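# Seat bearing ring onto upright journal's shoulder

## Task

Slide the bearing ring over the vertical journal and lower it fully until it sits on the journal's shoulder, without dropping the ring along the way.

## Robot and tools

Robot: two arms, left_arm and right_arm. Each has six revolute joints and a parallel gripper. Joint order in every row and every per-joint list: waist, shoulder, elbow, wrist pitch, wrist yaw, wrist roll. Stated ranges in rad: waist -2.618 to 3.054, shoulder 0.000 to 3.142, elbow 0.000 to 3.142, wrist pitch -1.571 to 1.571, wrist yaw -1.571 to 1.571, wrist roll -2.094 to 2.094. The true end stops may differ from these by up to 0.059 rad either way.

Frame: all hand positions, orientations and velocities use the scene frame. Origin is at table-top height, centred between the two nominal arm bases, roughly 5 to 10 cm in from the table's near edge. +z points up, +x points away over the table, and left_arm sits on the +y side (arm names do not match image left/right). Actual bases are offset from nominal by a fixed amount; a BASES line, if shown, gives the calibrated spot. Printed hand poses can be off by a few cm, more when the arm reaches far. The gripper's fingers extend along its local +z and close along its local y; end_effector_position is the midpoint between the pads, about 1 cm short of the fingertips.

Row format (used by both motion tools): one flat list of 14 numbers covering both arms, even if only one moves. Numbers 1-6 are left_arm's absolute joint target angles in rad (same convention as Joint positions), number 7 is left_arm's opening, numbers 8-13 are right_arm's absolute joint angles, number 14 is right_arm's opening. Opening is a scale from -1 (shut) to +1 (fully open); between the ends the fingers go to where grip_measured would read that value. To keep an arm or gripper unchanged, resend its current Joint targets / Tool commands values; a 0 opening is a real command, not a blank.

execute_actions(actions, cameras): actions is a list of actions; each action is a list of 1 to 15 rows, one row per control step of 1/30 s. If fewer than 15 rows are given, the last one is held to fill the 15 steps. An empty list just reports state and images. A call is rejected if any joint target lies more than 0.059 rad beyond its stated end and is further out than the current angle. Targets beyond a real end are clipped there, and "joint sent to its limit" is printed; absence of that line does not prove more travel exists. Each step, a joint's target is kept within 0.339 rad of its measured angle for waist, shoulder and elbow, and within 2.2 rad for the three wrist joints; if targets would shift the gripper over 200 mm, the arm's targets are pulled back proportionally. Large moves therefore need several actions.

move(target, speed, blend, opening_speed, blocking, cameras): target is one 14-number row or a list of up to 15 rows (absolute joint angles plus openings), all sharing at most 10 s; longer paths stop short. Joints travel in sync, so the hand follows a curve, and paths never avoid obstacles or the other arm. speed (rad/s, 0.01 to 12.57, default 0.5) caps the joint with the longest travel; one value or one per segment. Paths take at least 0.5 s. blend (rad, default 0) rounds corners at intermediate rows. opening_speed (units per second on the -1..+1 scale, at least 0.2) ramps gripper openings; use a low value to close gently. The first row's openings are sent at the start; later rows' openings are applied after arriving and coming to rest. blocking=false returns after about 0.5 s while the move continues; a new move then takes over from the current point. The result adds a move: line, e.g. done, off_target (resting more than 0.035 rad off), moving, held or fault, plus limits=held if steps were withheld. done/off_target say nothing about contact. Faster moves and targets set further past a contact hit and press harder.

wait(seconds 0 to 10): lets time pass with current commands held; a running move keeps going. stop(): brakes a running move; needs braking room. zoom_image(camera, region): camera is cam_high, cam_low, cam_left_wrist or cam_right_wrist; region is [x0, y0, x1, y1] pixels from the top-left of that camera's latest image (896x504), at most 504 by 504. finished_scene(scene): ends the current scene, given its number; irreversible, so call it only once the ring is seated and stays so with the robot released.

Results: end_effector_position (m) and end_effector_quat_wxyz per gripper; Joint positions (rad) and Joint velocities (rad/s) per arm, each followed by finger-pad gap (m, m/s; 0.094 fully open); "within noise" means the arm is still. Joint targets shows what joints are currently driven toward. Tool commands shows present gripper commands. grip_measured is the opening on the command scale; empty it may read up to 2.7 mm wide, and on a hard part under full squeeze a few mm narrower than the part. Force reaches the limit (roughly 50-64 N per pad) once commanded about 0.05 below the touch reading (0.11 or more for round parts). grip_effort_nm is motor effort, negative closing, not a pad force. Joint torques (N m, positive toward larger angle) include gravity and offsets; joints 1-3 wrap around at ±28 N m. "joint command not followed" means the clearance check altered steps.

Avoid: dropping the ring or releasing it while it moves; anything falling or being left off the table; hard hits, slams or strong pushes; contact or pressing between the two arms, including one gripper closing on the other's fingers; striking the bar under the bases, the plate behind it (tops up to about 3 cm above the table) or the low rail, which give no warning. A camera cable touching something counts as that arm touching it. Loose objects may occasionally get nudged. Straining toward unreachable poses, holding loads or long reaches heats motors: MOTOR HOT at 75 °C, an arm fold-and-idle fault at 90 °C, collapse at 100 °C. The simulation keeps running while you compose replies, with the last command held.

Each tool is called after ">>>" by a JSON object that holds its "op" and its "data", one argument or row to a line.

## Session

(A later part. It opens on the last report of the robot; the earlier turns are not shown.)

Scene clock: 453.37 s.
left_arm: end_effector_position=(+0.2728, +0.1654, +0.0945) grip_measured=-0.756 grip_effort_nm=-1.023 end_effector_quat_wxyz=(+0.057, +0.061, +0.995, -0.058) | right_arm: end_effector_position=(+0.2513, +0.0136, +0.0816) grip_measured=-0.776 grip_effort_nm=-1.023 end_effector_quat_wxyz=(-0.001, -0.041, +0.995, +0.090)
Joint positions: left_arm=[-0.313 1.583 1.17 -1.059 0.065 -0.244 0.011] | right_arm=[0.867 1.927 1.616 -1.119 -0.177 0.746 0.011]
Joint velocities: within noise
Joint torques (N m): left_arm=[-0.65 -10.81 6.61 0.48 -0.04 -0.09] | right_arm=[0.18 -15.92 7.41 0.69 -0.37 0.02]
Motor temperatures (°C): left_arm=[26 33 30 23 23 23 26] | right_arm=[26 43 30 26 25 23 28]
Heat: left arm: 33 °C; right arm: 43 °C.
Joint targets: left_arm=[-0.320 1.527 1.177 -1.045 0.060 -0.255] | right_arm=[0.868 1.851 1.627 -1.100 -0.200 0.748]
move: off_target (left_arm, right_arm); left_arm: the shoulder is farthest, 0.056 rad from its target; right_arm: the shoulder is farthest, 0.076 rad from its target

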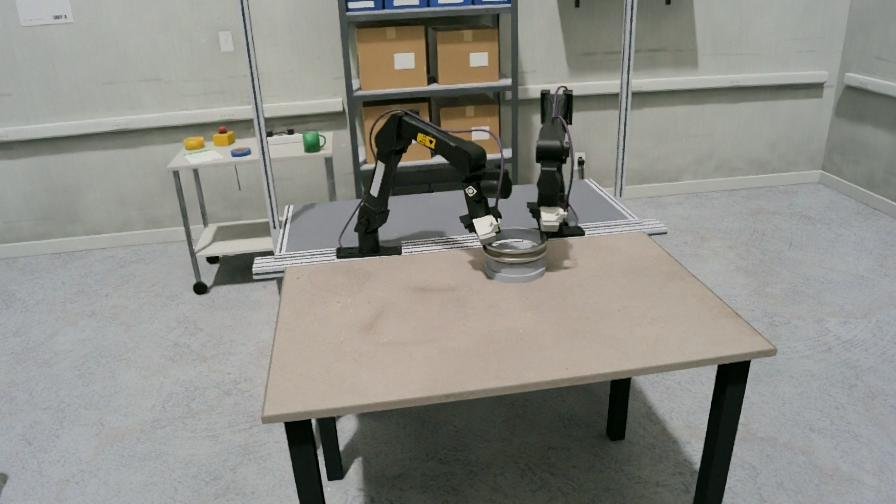

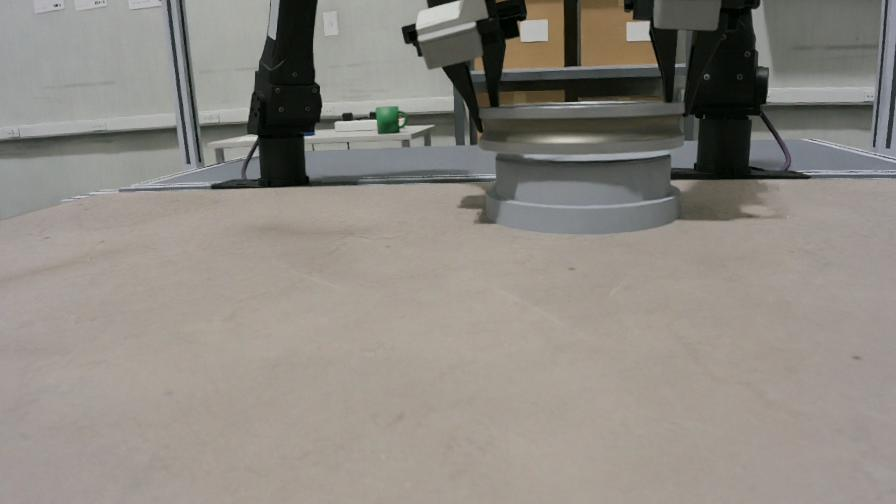

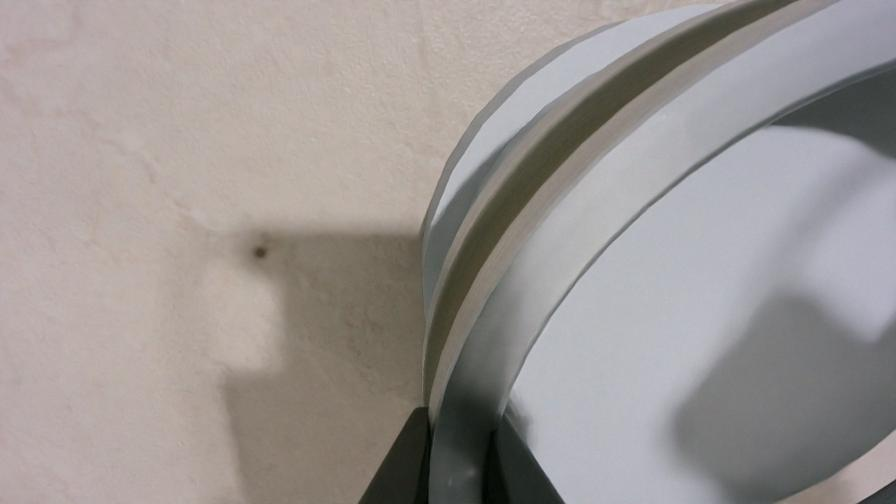

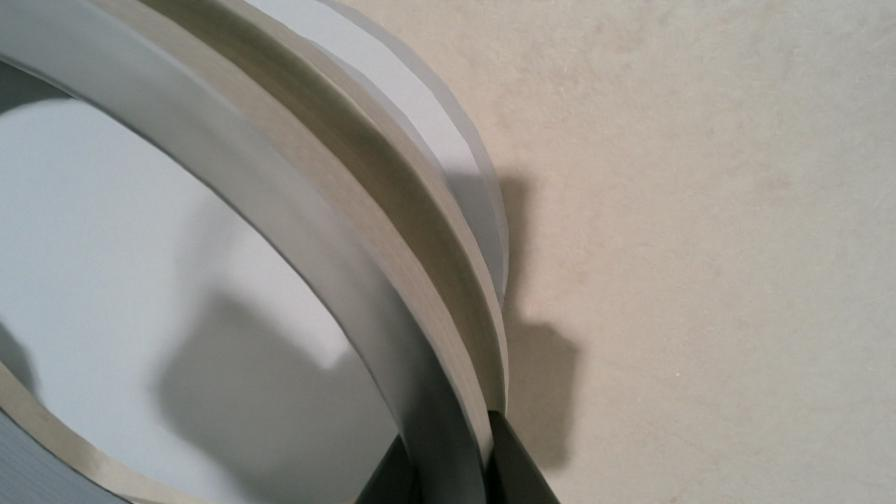

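>>> {"op": "move", "data": {
  "target": [-0.30,1.594,1.133,-0.994,0.06,-0.248,-0.97,0.872,1.918,1.588,-1.06,-0.20,0.75,-0.97],
  "speed": 0.05
}}

>>> {"op": "zoom_image", "data": {
  "camera": "cam_low",
  "region": [440, 60, 720, 250]
}}

>>> {"op": "zoom_image", "data": {
  "camera": "cam_high",
  "region": [480, 210, 560, 290]
}}

Scene clock: 481.70 s.
left_arm: end_effector_position=(+0.2717, +0.1670, +0.0825) grip_measured=-0.757 grip_effort_nm=-1.018 end_effector_quat_wxyz=(+0.055, +0.063, +0.995, -0.056) | right_arm: end_effector_position=(+0.2497, +0.0148, +0.0683) grip_measured=-0.776 grip_effort_nm=-1.023 end_effector_quat_wxyz=(-0.003, -0.045, +0.995, +0.088)
Joint positions: left_arm=[-0.31 1.588 1.128 -1.016 0.063 -0.236 0.011] | right_arm=[0.874 1.937 1.579 -1.076 -0.177 0.744 0.011]
Joint velocities: within noise
Joint torques (N m): left_arm=[0.81 -5.65 6.48 0.56 -0.02 -0.11] | right_arm=[-0.06 -11.06 7.28 0.66 -0.37 0.07]
Motor temperatures (°C): left_arm=[26 34 31 23 23 23 26] | right_arm=[26 50 30 27 25 23 28]
Heat: left arm: 34 °C; right arm: 50 °C.
Joint targets: left_arm=[-0.300 1.594 1.133 -0.994 0.060 -0.248] | right_arm=[0.872 1.918 1.588 -1.060 -0.200 0.750]
move: done

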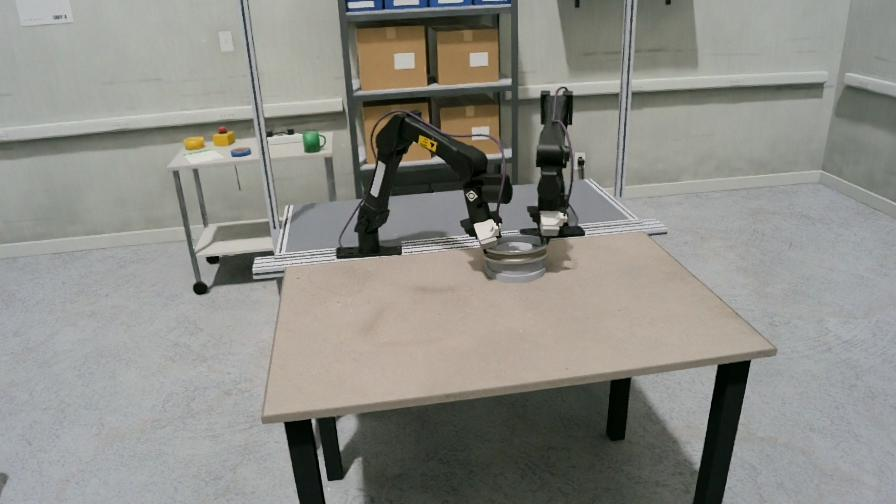

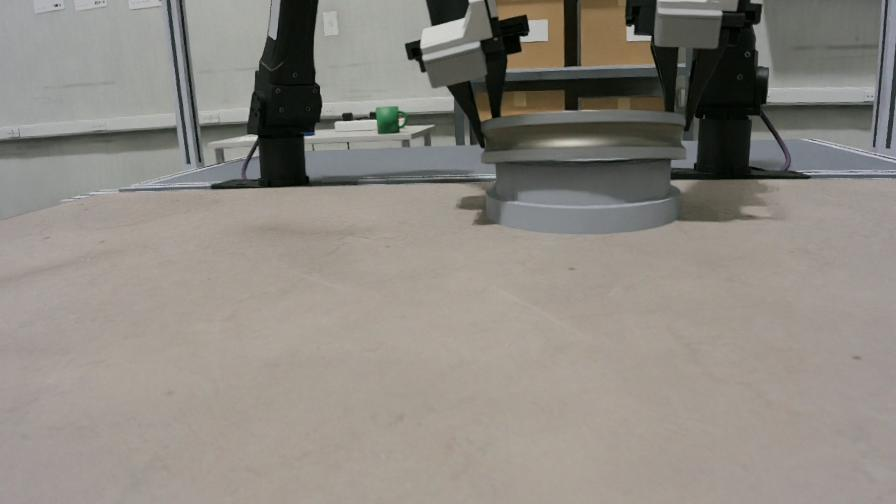

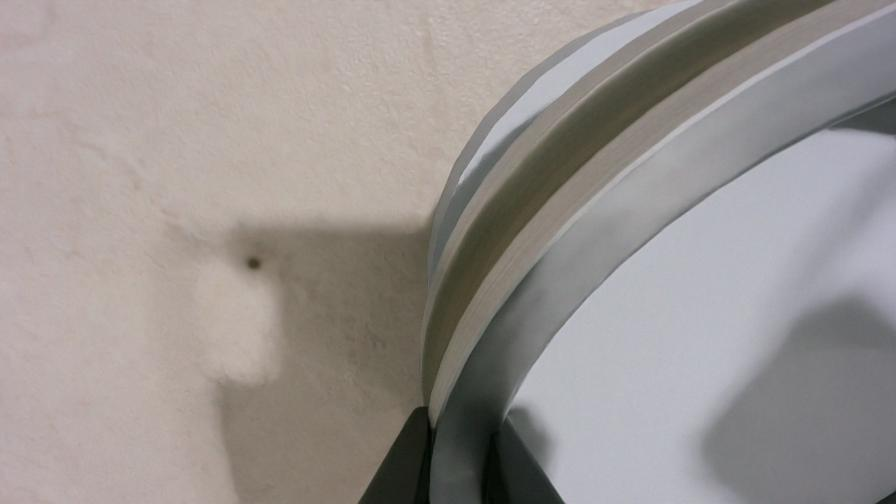

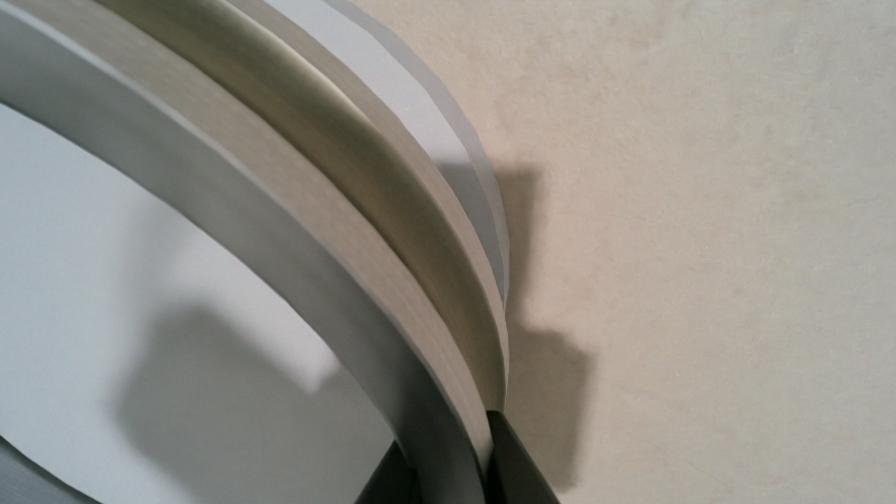

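Scaled by 1.800 from the camera's 896x504 image, which has a finer 1280x720 frame.

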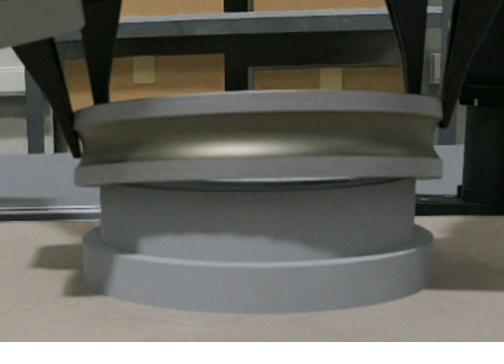

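Scaled by 6.300 from the camera's 896x504 image, which has a finer 1280x720 frame.

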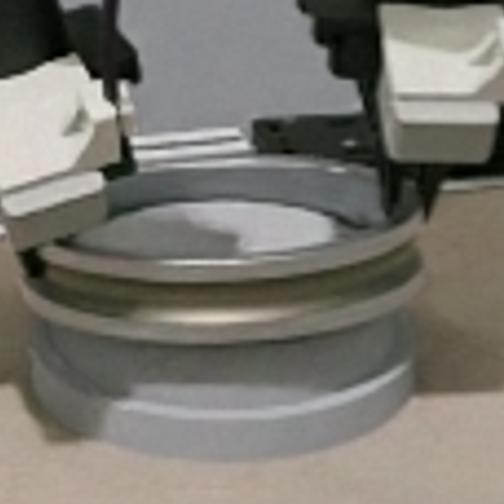

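>>> {"op": "move", "data": {
  "target": [-0.27,1.692,1.29,-1.123,0.10,-0.218,-0.97,0.81,1.995,1.735,-1.177,-0.265,0.71,-0.97],
  "speed": 0.06
}}

>>> {"op": "zoom_image", "data": {
  "camera": "cam_low",
  "region": [440, 60, 720, 250]
}}

>>> {"op": "zoom_image", "data": {
  "camera": "cam_high",
  "region": [480, 210, 560, 290]
}}

Scene clock: 501.17 s.
left_arm: end_effector_position=(+0.2753, +0.1677, +0.0819) grip_measured=-0.757 grip_effort_nm=-1.018 end_effector_quat_wxyz=(+0.007, +0.063, +0.996, -0.057) | right_arm: end_effector_position=(+0.2532, +0.0143, +0.0686) grip_measured=-0.776 grip_effort_nm=-1.018 end_effector_quat_wxyz=(-0.050, -0.043, +0.994, +0.089)
Joint positions: left_arm=[-0.285 1.687 1.233 -1.118 0.094 -0.21 0.011] | right_arm=[0.836 2.013 1.683 -1.18 -0.247 0.702 0.011]
Joint velocities: within noise
Joint torques (N m): left_arm=[1.18 -6.37 10.88 0.08 0.11 -0.05] | right_arm=[-2.41 -11.41 11 0.39 -0.34 0.08]
Motor temperatures (°C): left_arm=[26 32 31 23 23 23 26] | right_arm=[26 47 31 27 25 23 28]
Heat: left arm: 32 °C; right arm: 47 °C.
Joint targets: left_arm=[-0.270 1.692 1.290 -1.123 0.100 -0.218] | right_arm=[0.810 1.995 1.735 -1.177 -0.265 0.710]
move: off_target (left_arm, right_arm); left_arm: the elbow is farthest, 0.057 rad from its target; right_arm: the elbow is farthest, 0.052 rad from its target

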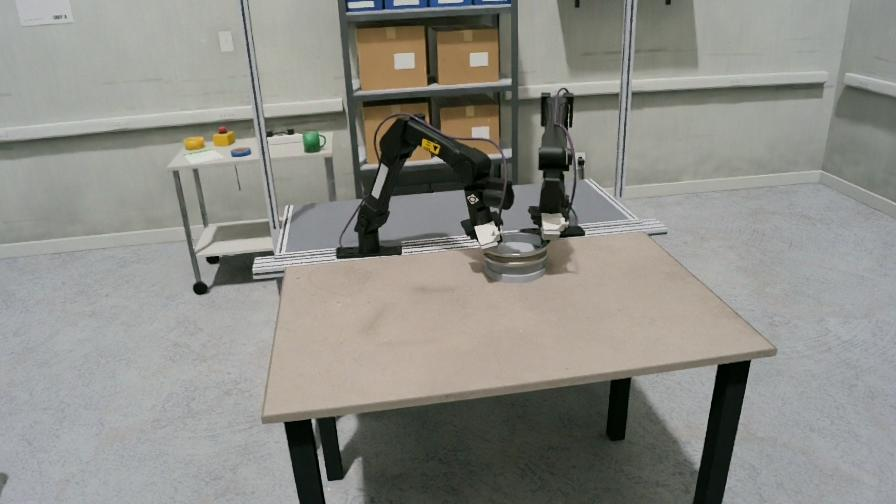

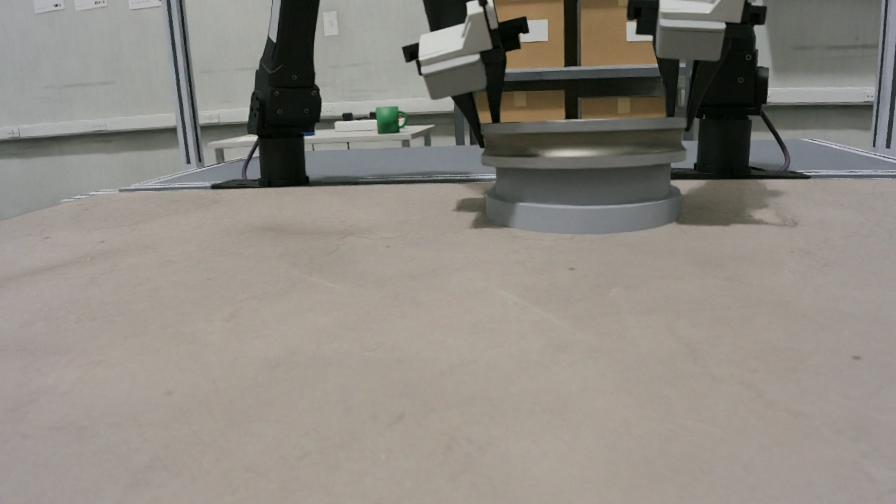

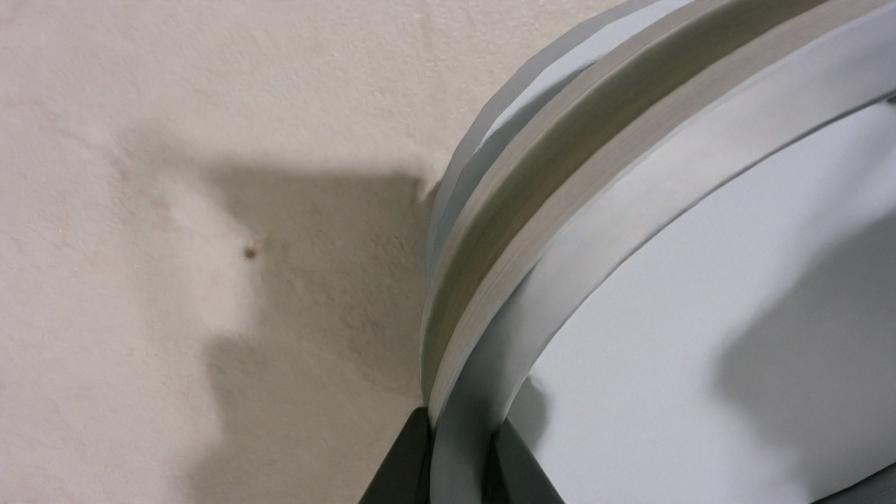

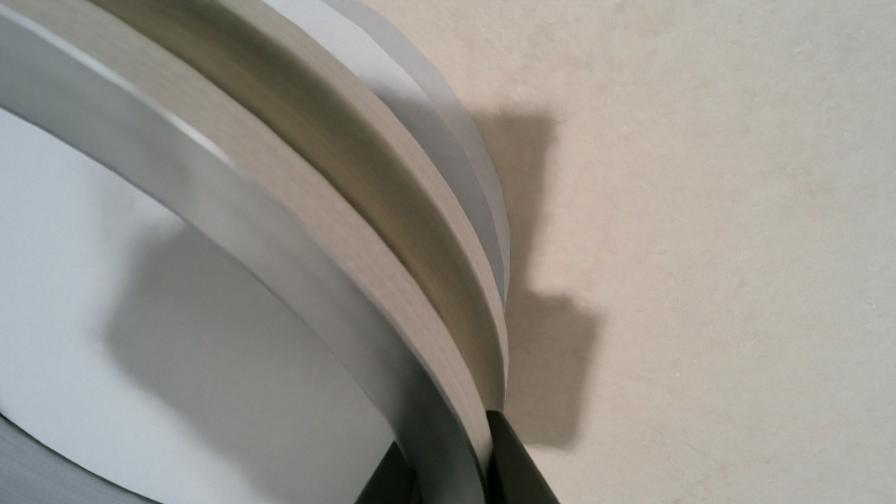

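Scaled by 1.800 from the camera's 896x504 image, which has a finer 1280x720 frame.

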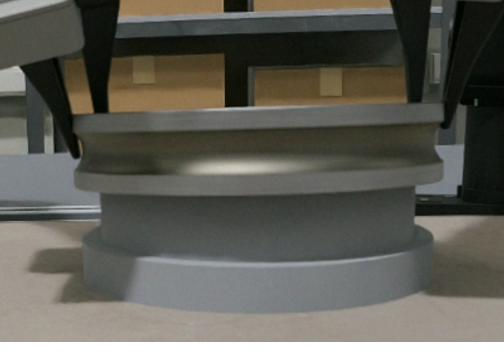

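Scaled by 6.300 from the camera's 896x504 image, which has a finer 1280x720 frame.

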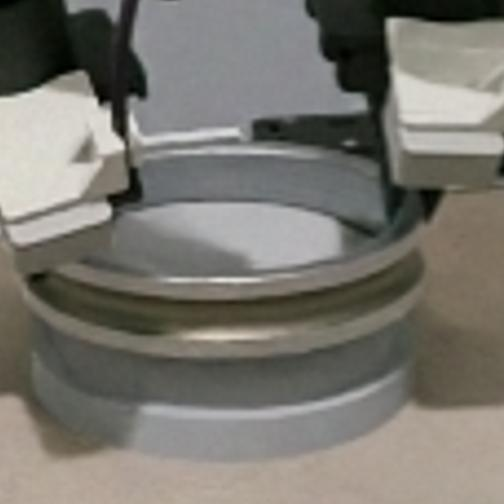

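>>> {"op": "move", "data": {
  "target": [-0.256,1.746,1.336,-1.165,0.118,-0.205,-0.97,0.788,2.038,1.778,-1.216,-0.30,0.688,-0.97],
  "speed": 0.05
}}

>>> {"op": "zoom_image", "data": {
  "camera": "cam_low",
  "region": [440, 60, 720, 250]
}}

>>> {"op": "zoom_image", "data": {
  "camera": "cam_high",
  "region": [480, 210, 560, 290]
}}

Scene clock: 518.47 s.
left_arm: end_effector_position=(+0.2767, +0.1678, +0.0784) grip_measured=-0.757 grip_effort_nm=-1.023 end_effector_quat_wxyz=(-0.020, +0.062, +0.996, -0.060) | right_arm: end_effector_position=(+0.2545, +0.0141, +0.0653) grip_measured=-0.777 grip_effort_nm=-1.018 end_effector_quat_wxyz=(-0.076, -0.042, +0.992, +0.091)
Joint positions: left_arm=[-0.272 1.741 1.278 -1.16 0.113 -0.197 0.011] | right_arm=[0.817 2.055 1.726 -1.222 -0.285 0.68 0.01]
Joint velocities: within noise
Joint torques (N m): left_arm=[1.32 -6.65 10.88 0.02 0.11 -0.07] | right_arm=[-2.74 -11.64 10.97 0.34 -0.32 0.08]
Motor temperatures (°C): left_arm=[26 34 35 23 23 22 27] | right_arm=[26 43 33 27 25 23 28]
Heat: left arm: 35 °C; right arm: 43 °C.
Joint targets: left_arm=[-0.256 1.746 1.336 -1.165 0.118 -0.205] | right_arm=[0.788 2.038 1.778 -1.216 -0.300 0.688]
move: off_target (left_arm, right_arm); left_arm: the elbow is farthest, 0.058 rad from its target; right_arm: the elbow is farthest, 0.052 rad from its target

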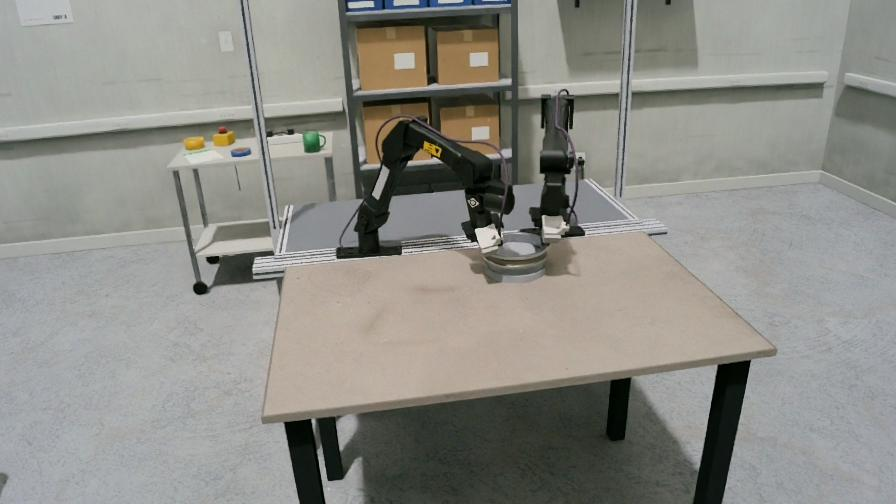

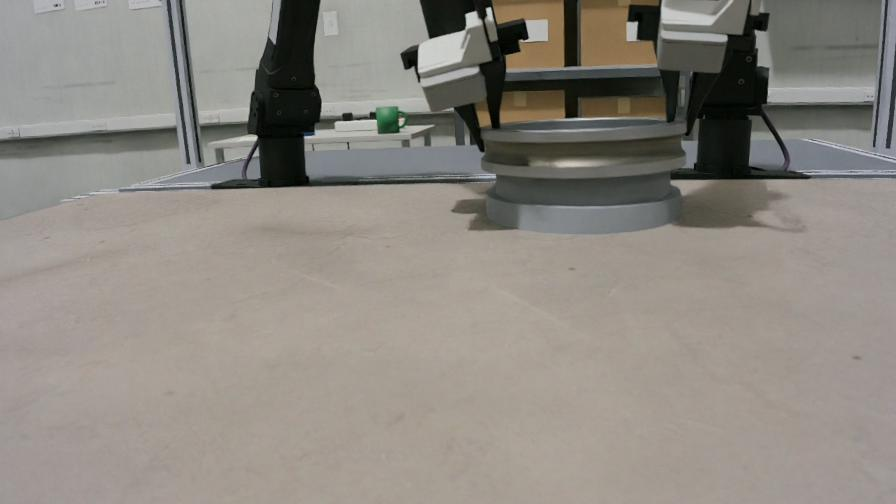

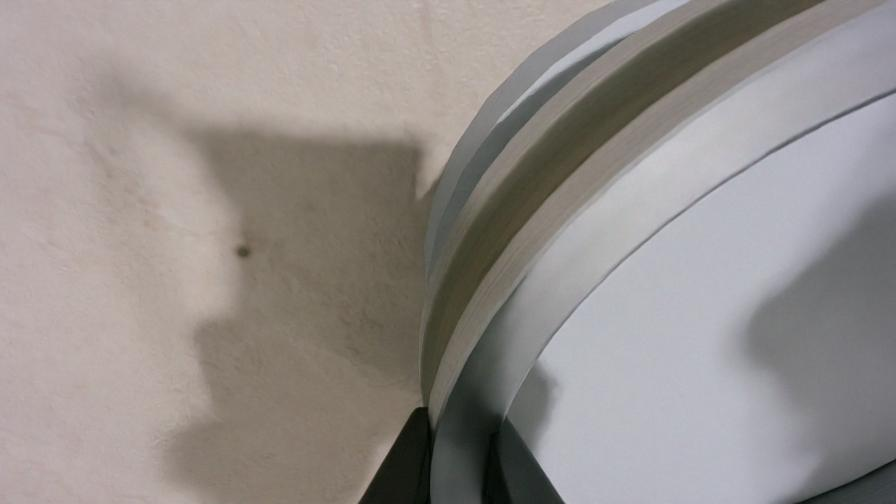

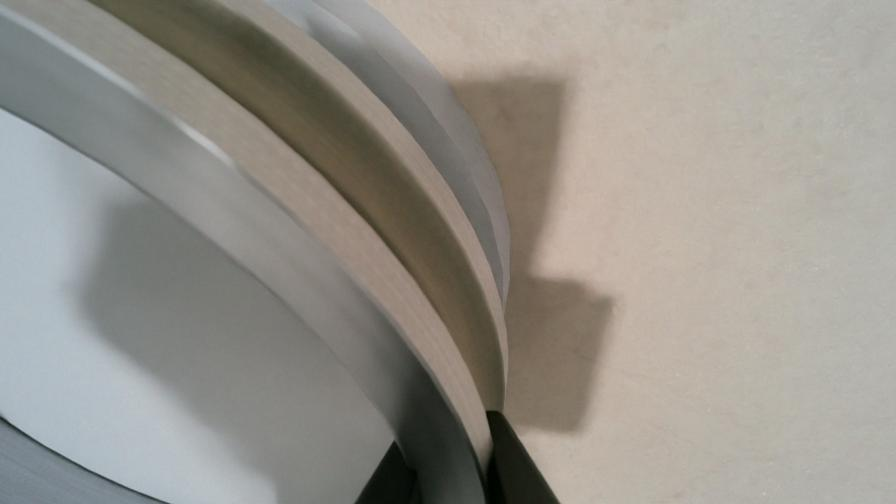

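Scaled by 1.800 from the camera's 896x504 image, which has a finer 1280x720 frame.

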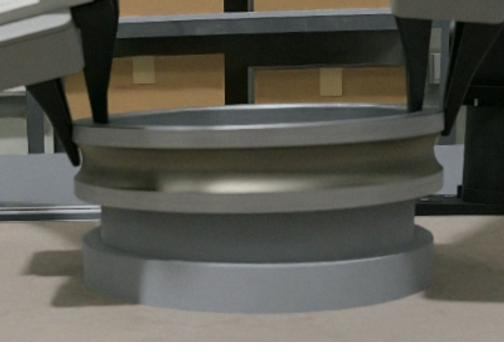

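Scaled by 6.300 from the camera's 896x504 image, which has a finer 1280x720 frame.

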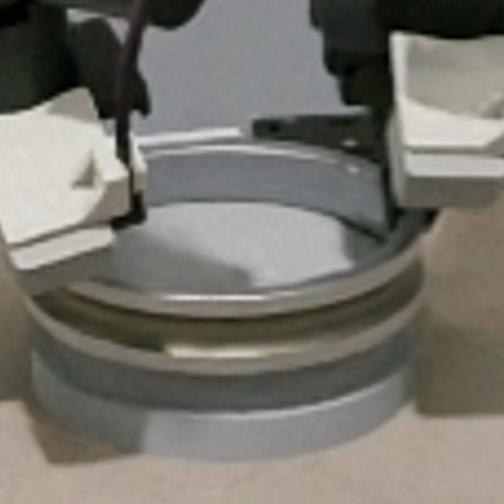

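>>> {"op": "move", "data": {
  "target": [-0.254,1.772,1.277,-1.132,0.124,-0.20,-0.97,0.784,2.055,1.721,-1.198,-0.315,0.682,-0.97],
  "speed": 0.04
}}

>>> {"op": "zoom_image", "data": {
  "camera": "cam_low",
  "region": [440, 60, 720, 250]
}}

Scene clock: 531.53 s.
left_arm: end_effector_position=(+0.2773, +0.1679, +0.0711) grip_measured=-0.757 grip_effort_nm=-1.018 end_effector_quat_wxyz=(-0.028, +0.062, +0.996, -0.060) | right_arm: end_effector_position=(+0.2546, +0.0141, +0.0594) grip_measured=-0.777 grip_effort_nm=-1.018 end_effector_quat_wxyz=(-0.084, -0.040, +0.991, +0.095)
Joint positions: left_arm=[-0.268 1.762 1.273 -1.149 0.117 -0.192 0.011] | right_arm=[0.811 2.067 1.718 -1.212 -0.301 0.676 0.01]
Joint velocities: within noise
Joint torques (N m): left_arm=[1.1 -6.58 6.08 0.2 0.12 -0.1] | right_arm=[-2.58 -11.34 6.53 0.41 -0.33 0.06]
Motor temperatures (°C): left_arm=[26 33 35 23 23 22 27] | right_arm=[26 45 34 27 25 23 28]
Heat: left arm: 35 °C; right arm: 45 °C.
Joint targets: left_arm=[-0.254 1.772 1.277 -1.132 0.124 -0.200] | right_arm=[0.784 2.055 1.721 -1.198 -0.315 0.682]
move: done

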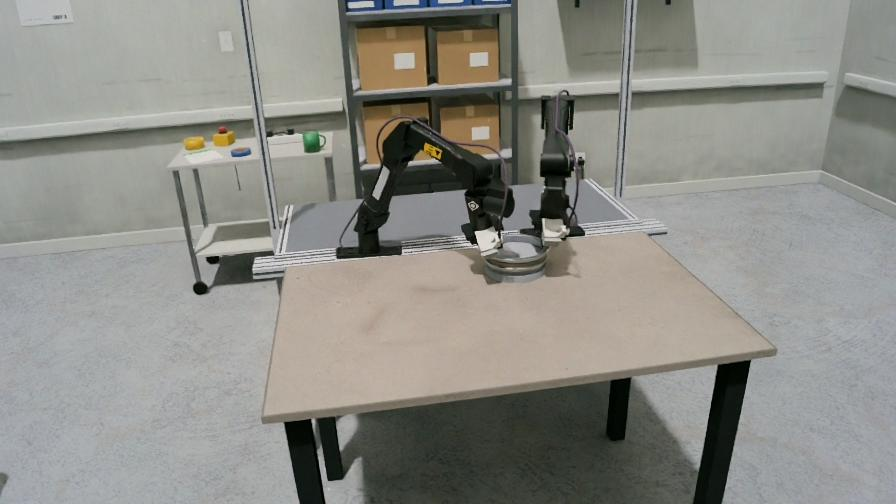

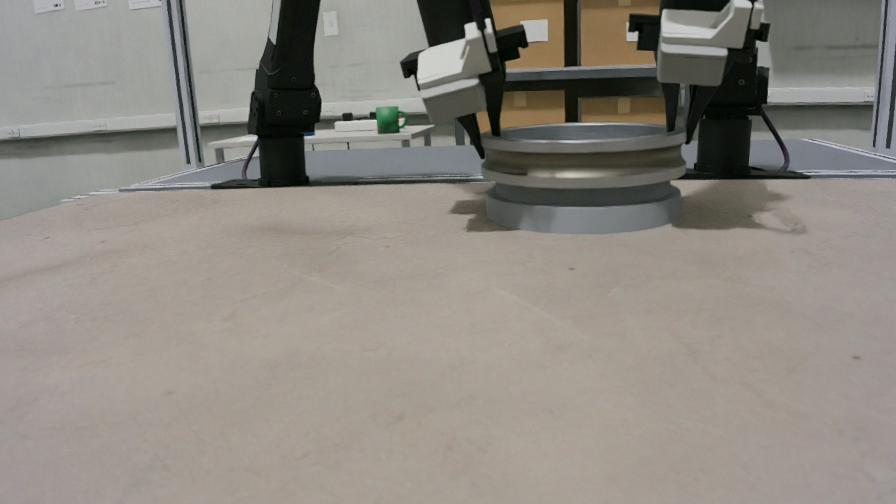

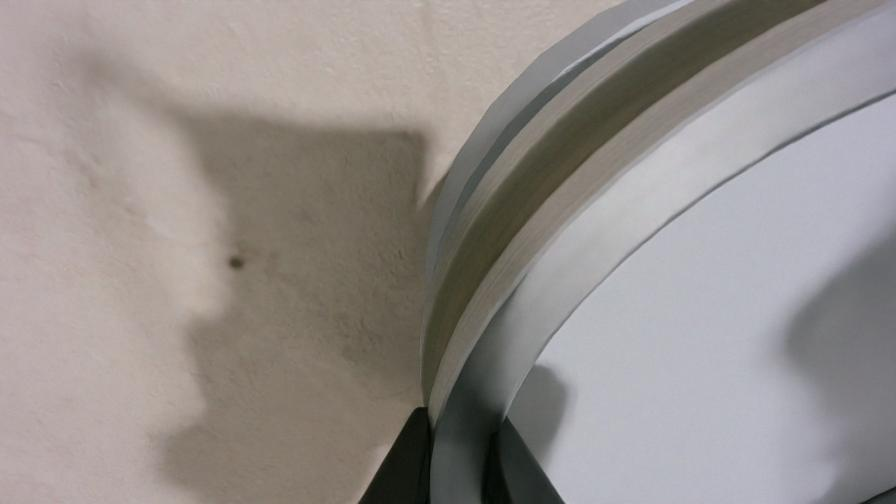

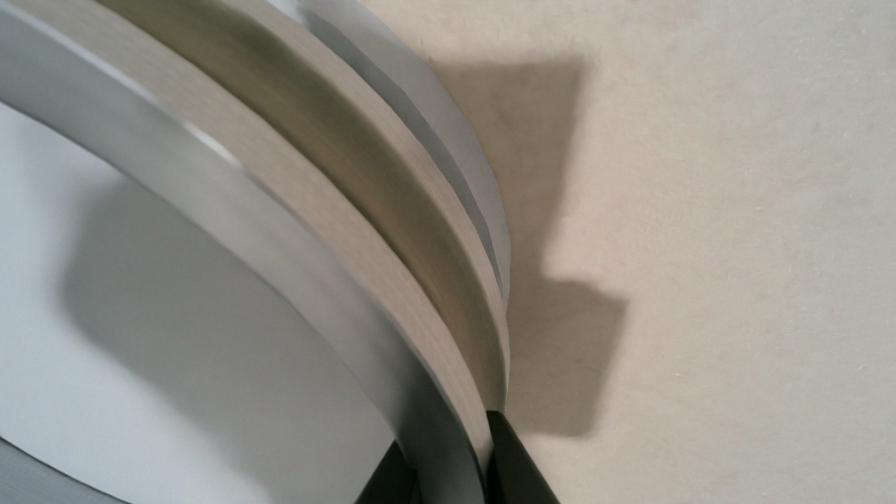

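Scaled by 1.800 from the camera's 896x504 image, which has a finer 1280x720 frame.

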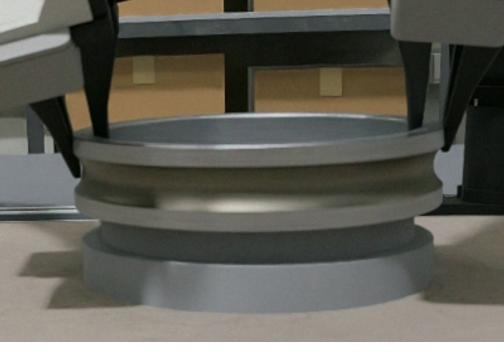

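>>> {"op": "move", "data": {
  "target": [-0.257,1.78,1.248,-1.097,0.124,-0.197,-0.97,0.79,2.056,1.690,-1.166,-0.315,0.68,-0.97],
  "speed": 0.04
}}

>>> {"op": "zoom_image", "data": {
  "camera": "cam_low",
  "region": [440, 60, 720, 250]
}}

Scene clock: 538.63 s.
left_arm: end_effector_position=(+0.2772, +0.1682, +0.0659) grip_measured=-0.757 grip_effort_nm=-1.023 end_effector_quat_wxyz=(-0.026, +0.063, +0.996, -0.061) | right_arm: end_effector_position=(+0.2543, +0.0146, +0.0580) grip_measured=-0.777 grip_effort_nm=-1.023 end_effector_quat_wxyz=(-0.088, -0.039, +0.990, +0.101)
Joint positions: left_arm=[-0.267 1.762 1.252 -1.124 0.117 -0.189 0.011] | right_arm=[0.806 2.067 1.71 -1.203 -0.316 0.673 0.01]
Joint velocities: within noise
Joint torques (N m): left_arm=[0.73 -5.93 5.37 0.3 0.14 -0.08] | right_arm=[-1.46 -11.25 4.59 0.64 -0.2 0.07]
Motor temperatures (°C): left_arm=[26 33 34 23 23 22 27] | right_arm=[26 45 33 27 25 23 28]
Heat: left arm: 34 °C; right arm: 45 °C.
Joint targets: left_arm=[-0.257 1.780 1.248 -1.097 0.124 -0.197] | right_arm=[0.790 2.056 1.690 -1.166 -0.315 0.680]
move: off_target (right_arm); right_arm: the wrist pitch is farthest, 0.037 rad from its target

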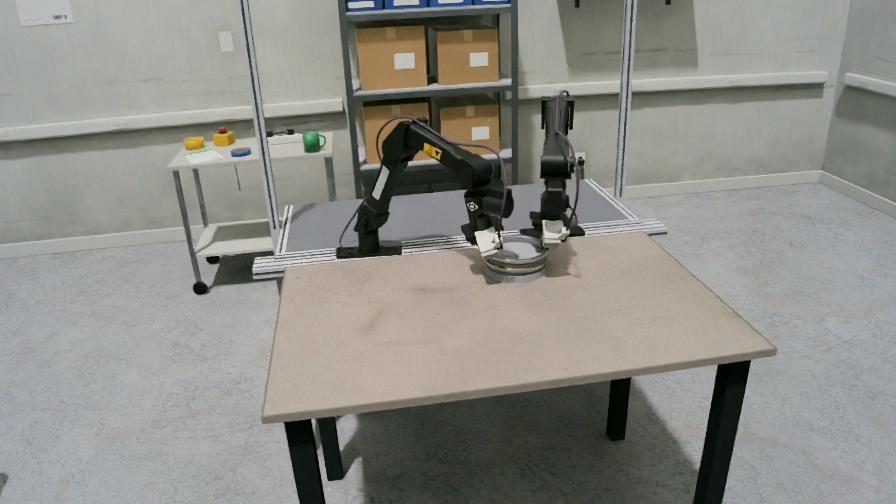

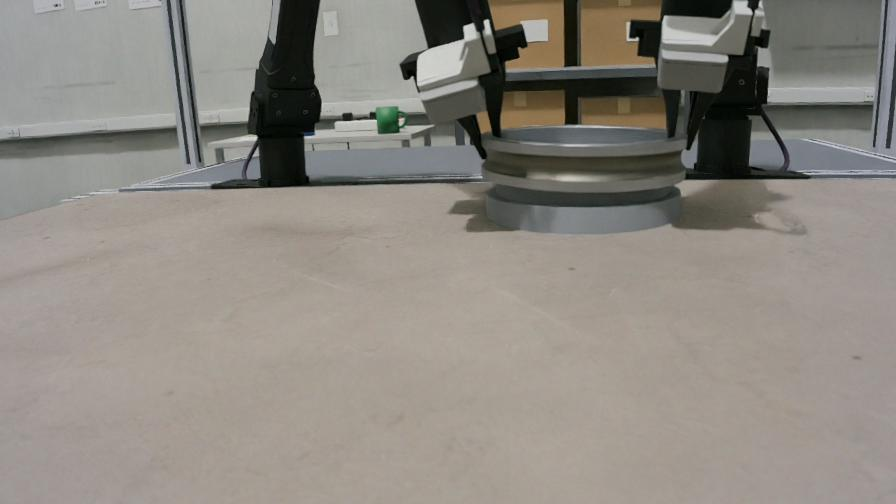

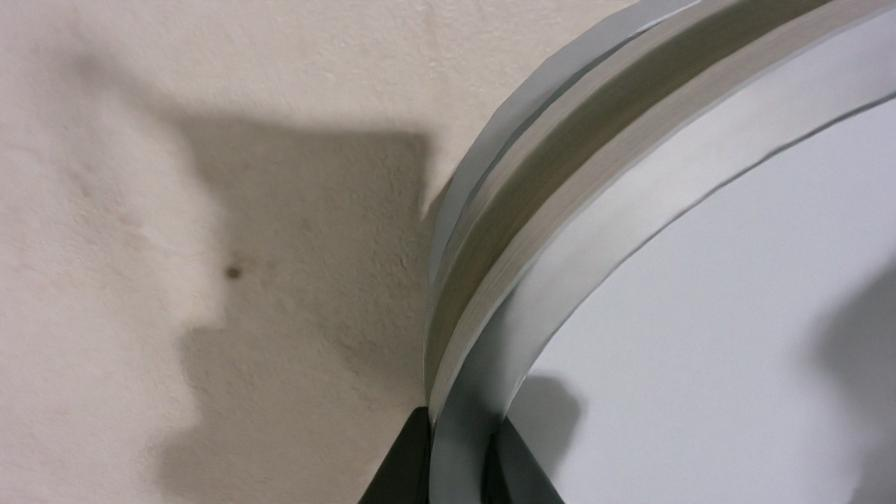

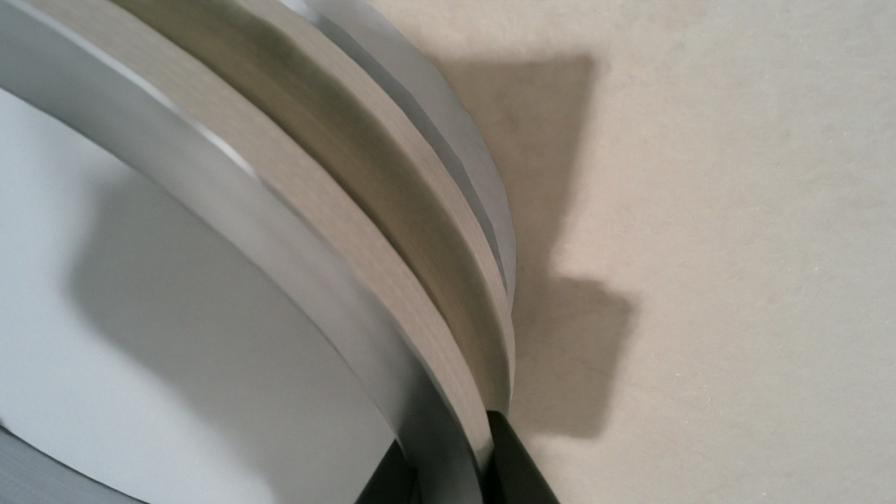

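Scaled by 1.800 from the camera's 896x504 image, which has a finer 1280x720 frame.

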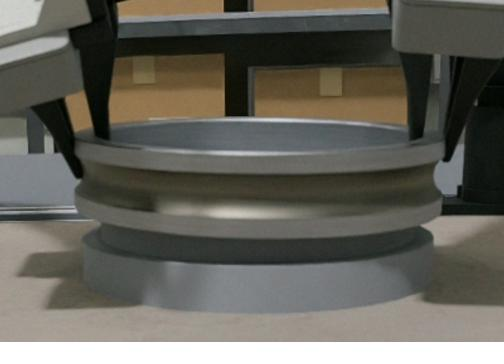

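>>> {"op": "move", "data": {
  "target": [
    [-0.257,1.78,1.255,-1.115,0.120,-0.19,-0.97,0.797,2.056,1.715,-1.195,-0.315,0.672,-0.45],
    [-0.257,1.78,1.255,-1.115,0.120,-0.19,-0.97,0.797,2.056,1.77,-1.25,-0.315,0.672,-0.45],
    [-0.257,1.78,1.255,-1.115,0.120,-0.19,-0.97,0.797,2.056,1.77,-1.25,-0.315,0.672,-0.97]
  ],
  "speed": 0.06,
  "opening_speed": 0.3
}}

>>> {"op": "zoom_image", "data": {
  "camera": "cam_low",
  "region": [440, 60, 720, 250]
}}

Scene clock: 555.87 s.
left_arm: end_effector_position=(+0.2769, +0.1683, +0.0624) grip_measured=-0.758 grip_effort_nm=-1.023 end_effector_quat_wxyz=(-0.031, +0.065, +0.996, -0.059) | right_arm: end_effector_position=(+0.2522, +0.0075, +0.0665) grip_measured=-0.968 grip_effort_nm=-0.105 end_effector_quat_wxyz=(-0.094, -0.037, +0.991, +0.084)
Joint positions: left_arm=[-0.267 1.773 1.25 -1.121 0.117 -0.184 0.011] | right_arm=[0.803 2.067 1.746 -1.27 -0.298 0.67 0.002]
Joint velocities: within noise
Joint torques (N m): left_arm=[0.83 -6.82 6.12 0.11 0.08 -0.04] | right_arm=[-0.44 -11.21 8.4 0.41 -0.36 0.01]
Motor temperatures (°C): left_arm=[26 32 32 23 23 22 27] | right_arm=[26 45 32 27 25 23 28]
Heat: left arm: 32 °C; right arm: 45 °C.
Joint targets: left_arm=[-0.257 1.780 1.255 -1.115 0.120 -0.190] | right_arm=[0.797 2.056 1.770 -1.250 -0.315 0.672]
move: done

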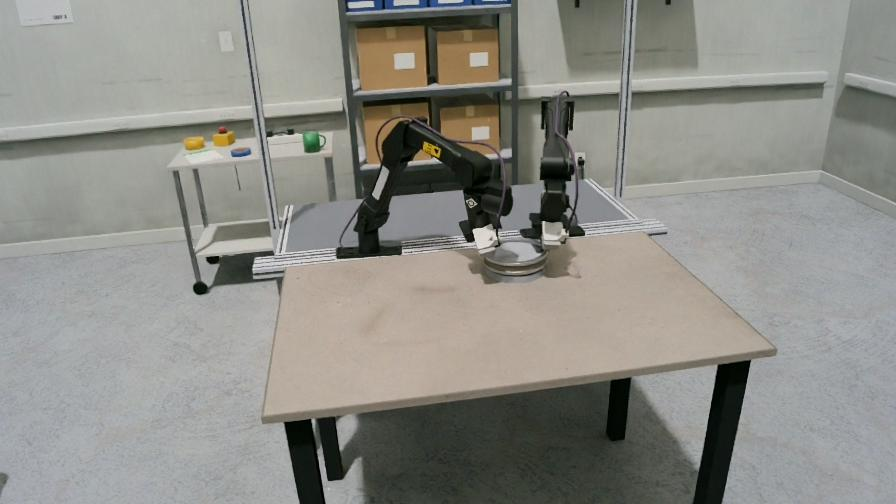

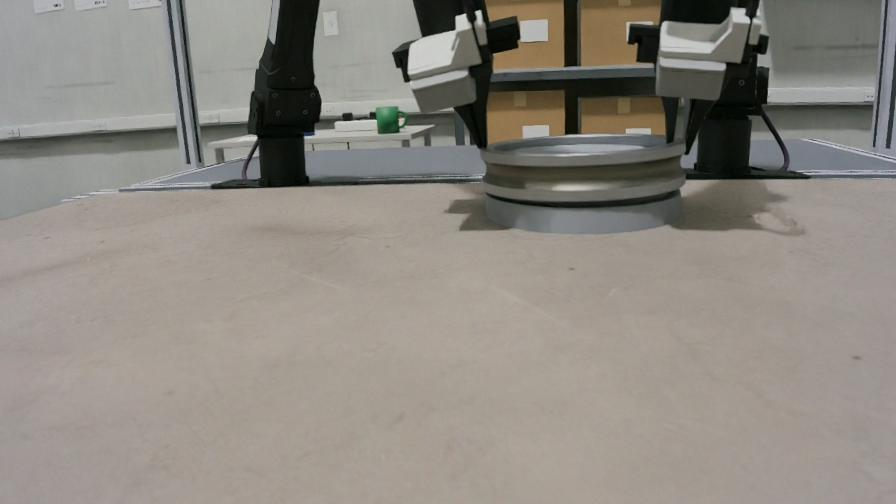

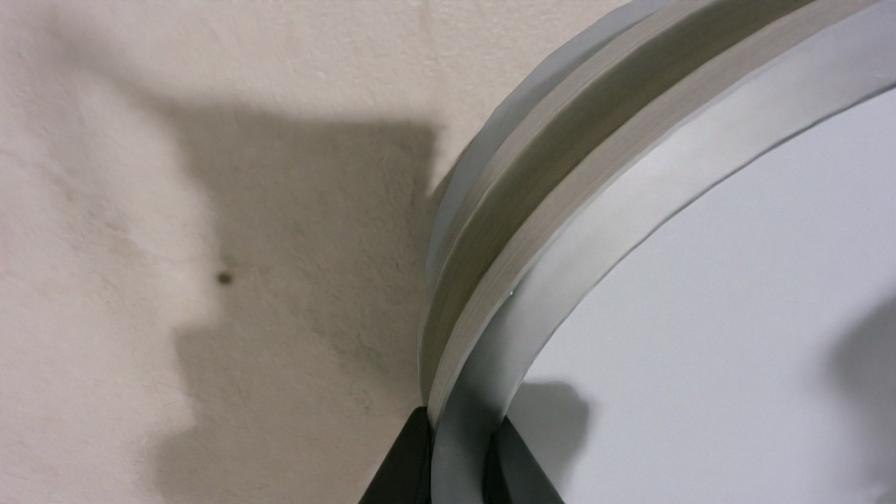

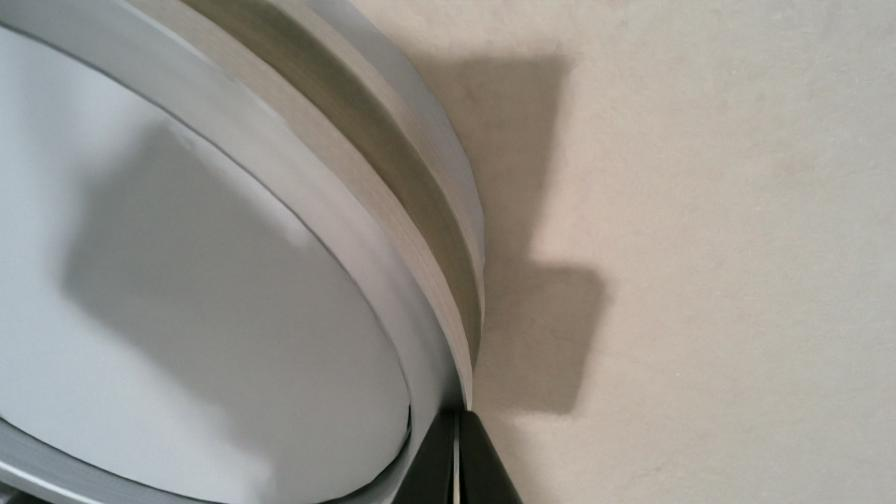

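Scaled by 1.800 from the camera's 896x504 image, which has a finer 1280x720 frame.

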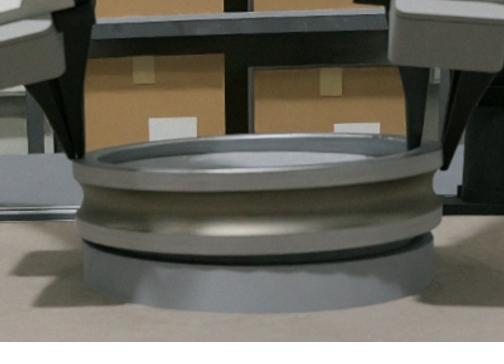

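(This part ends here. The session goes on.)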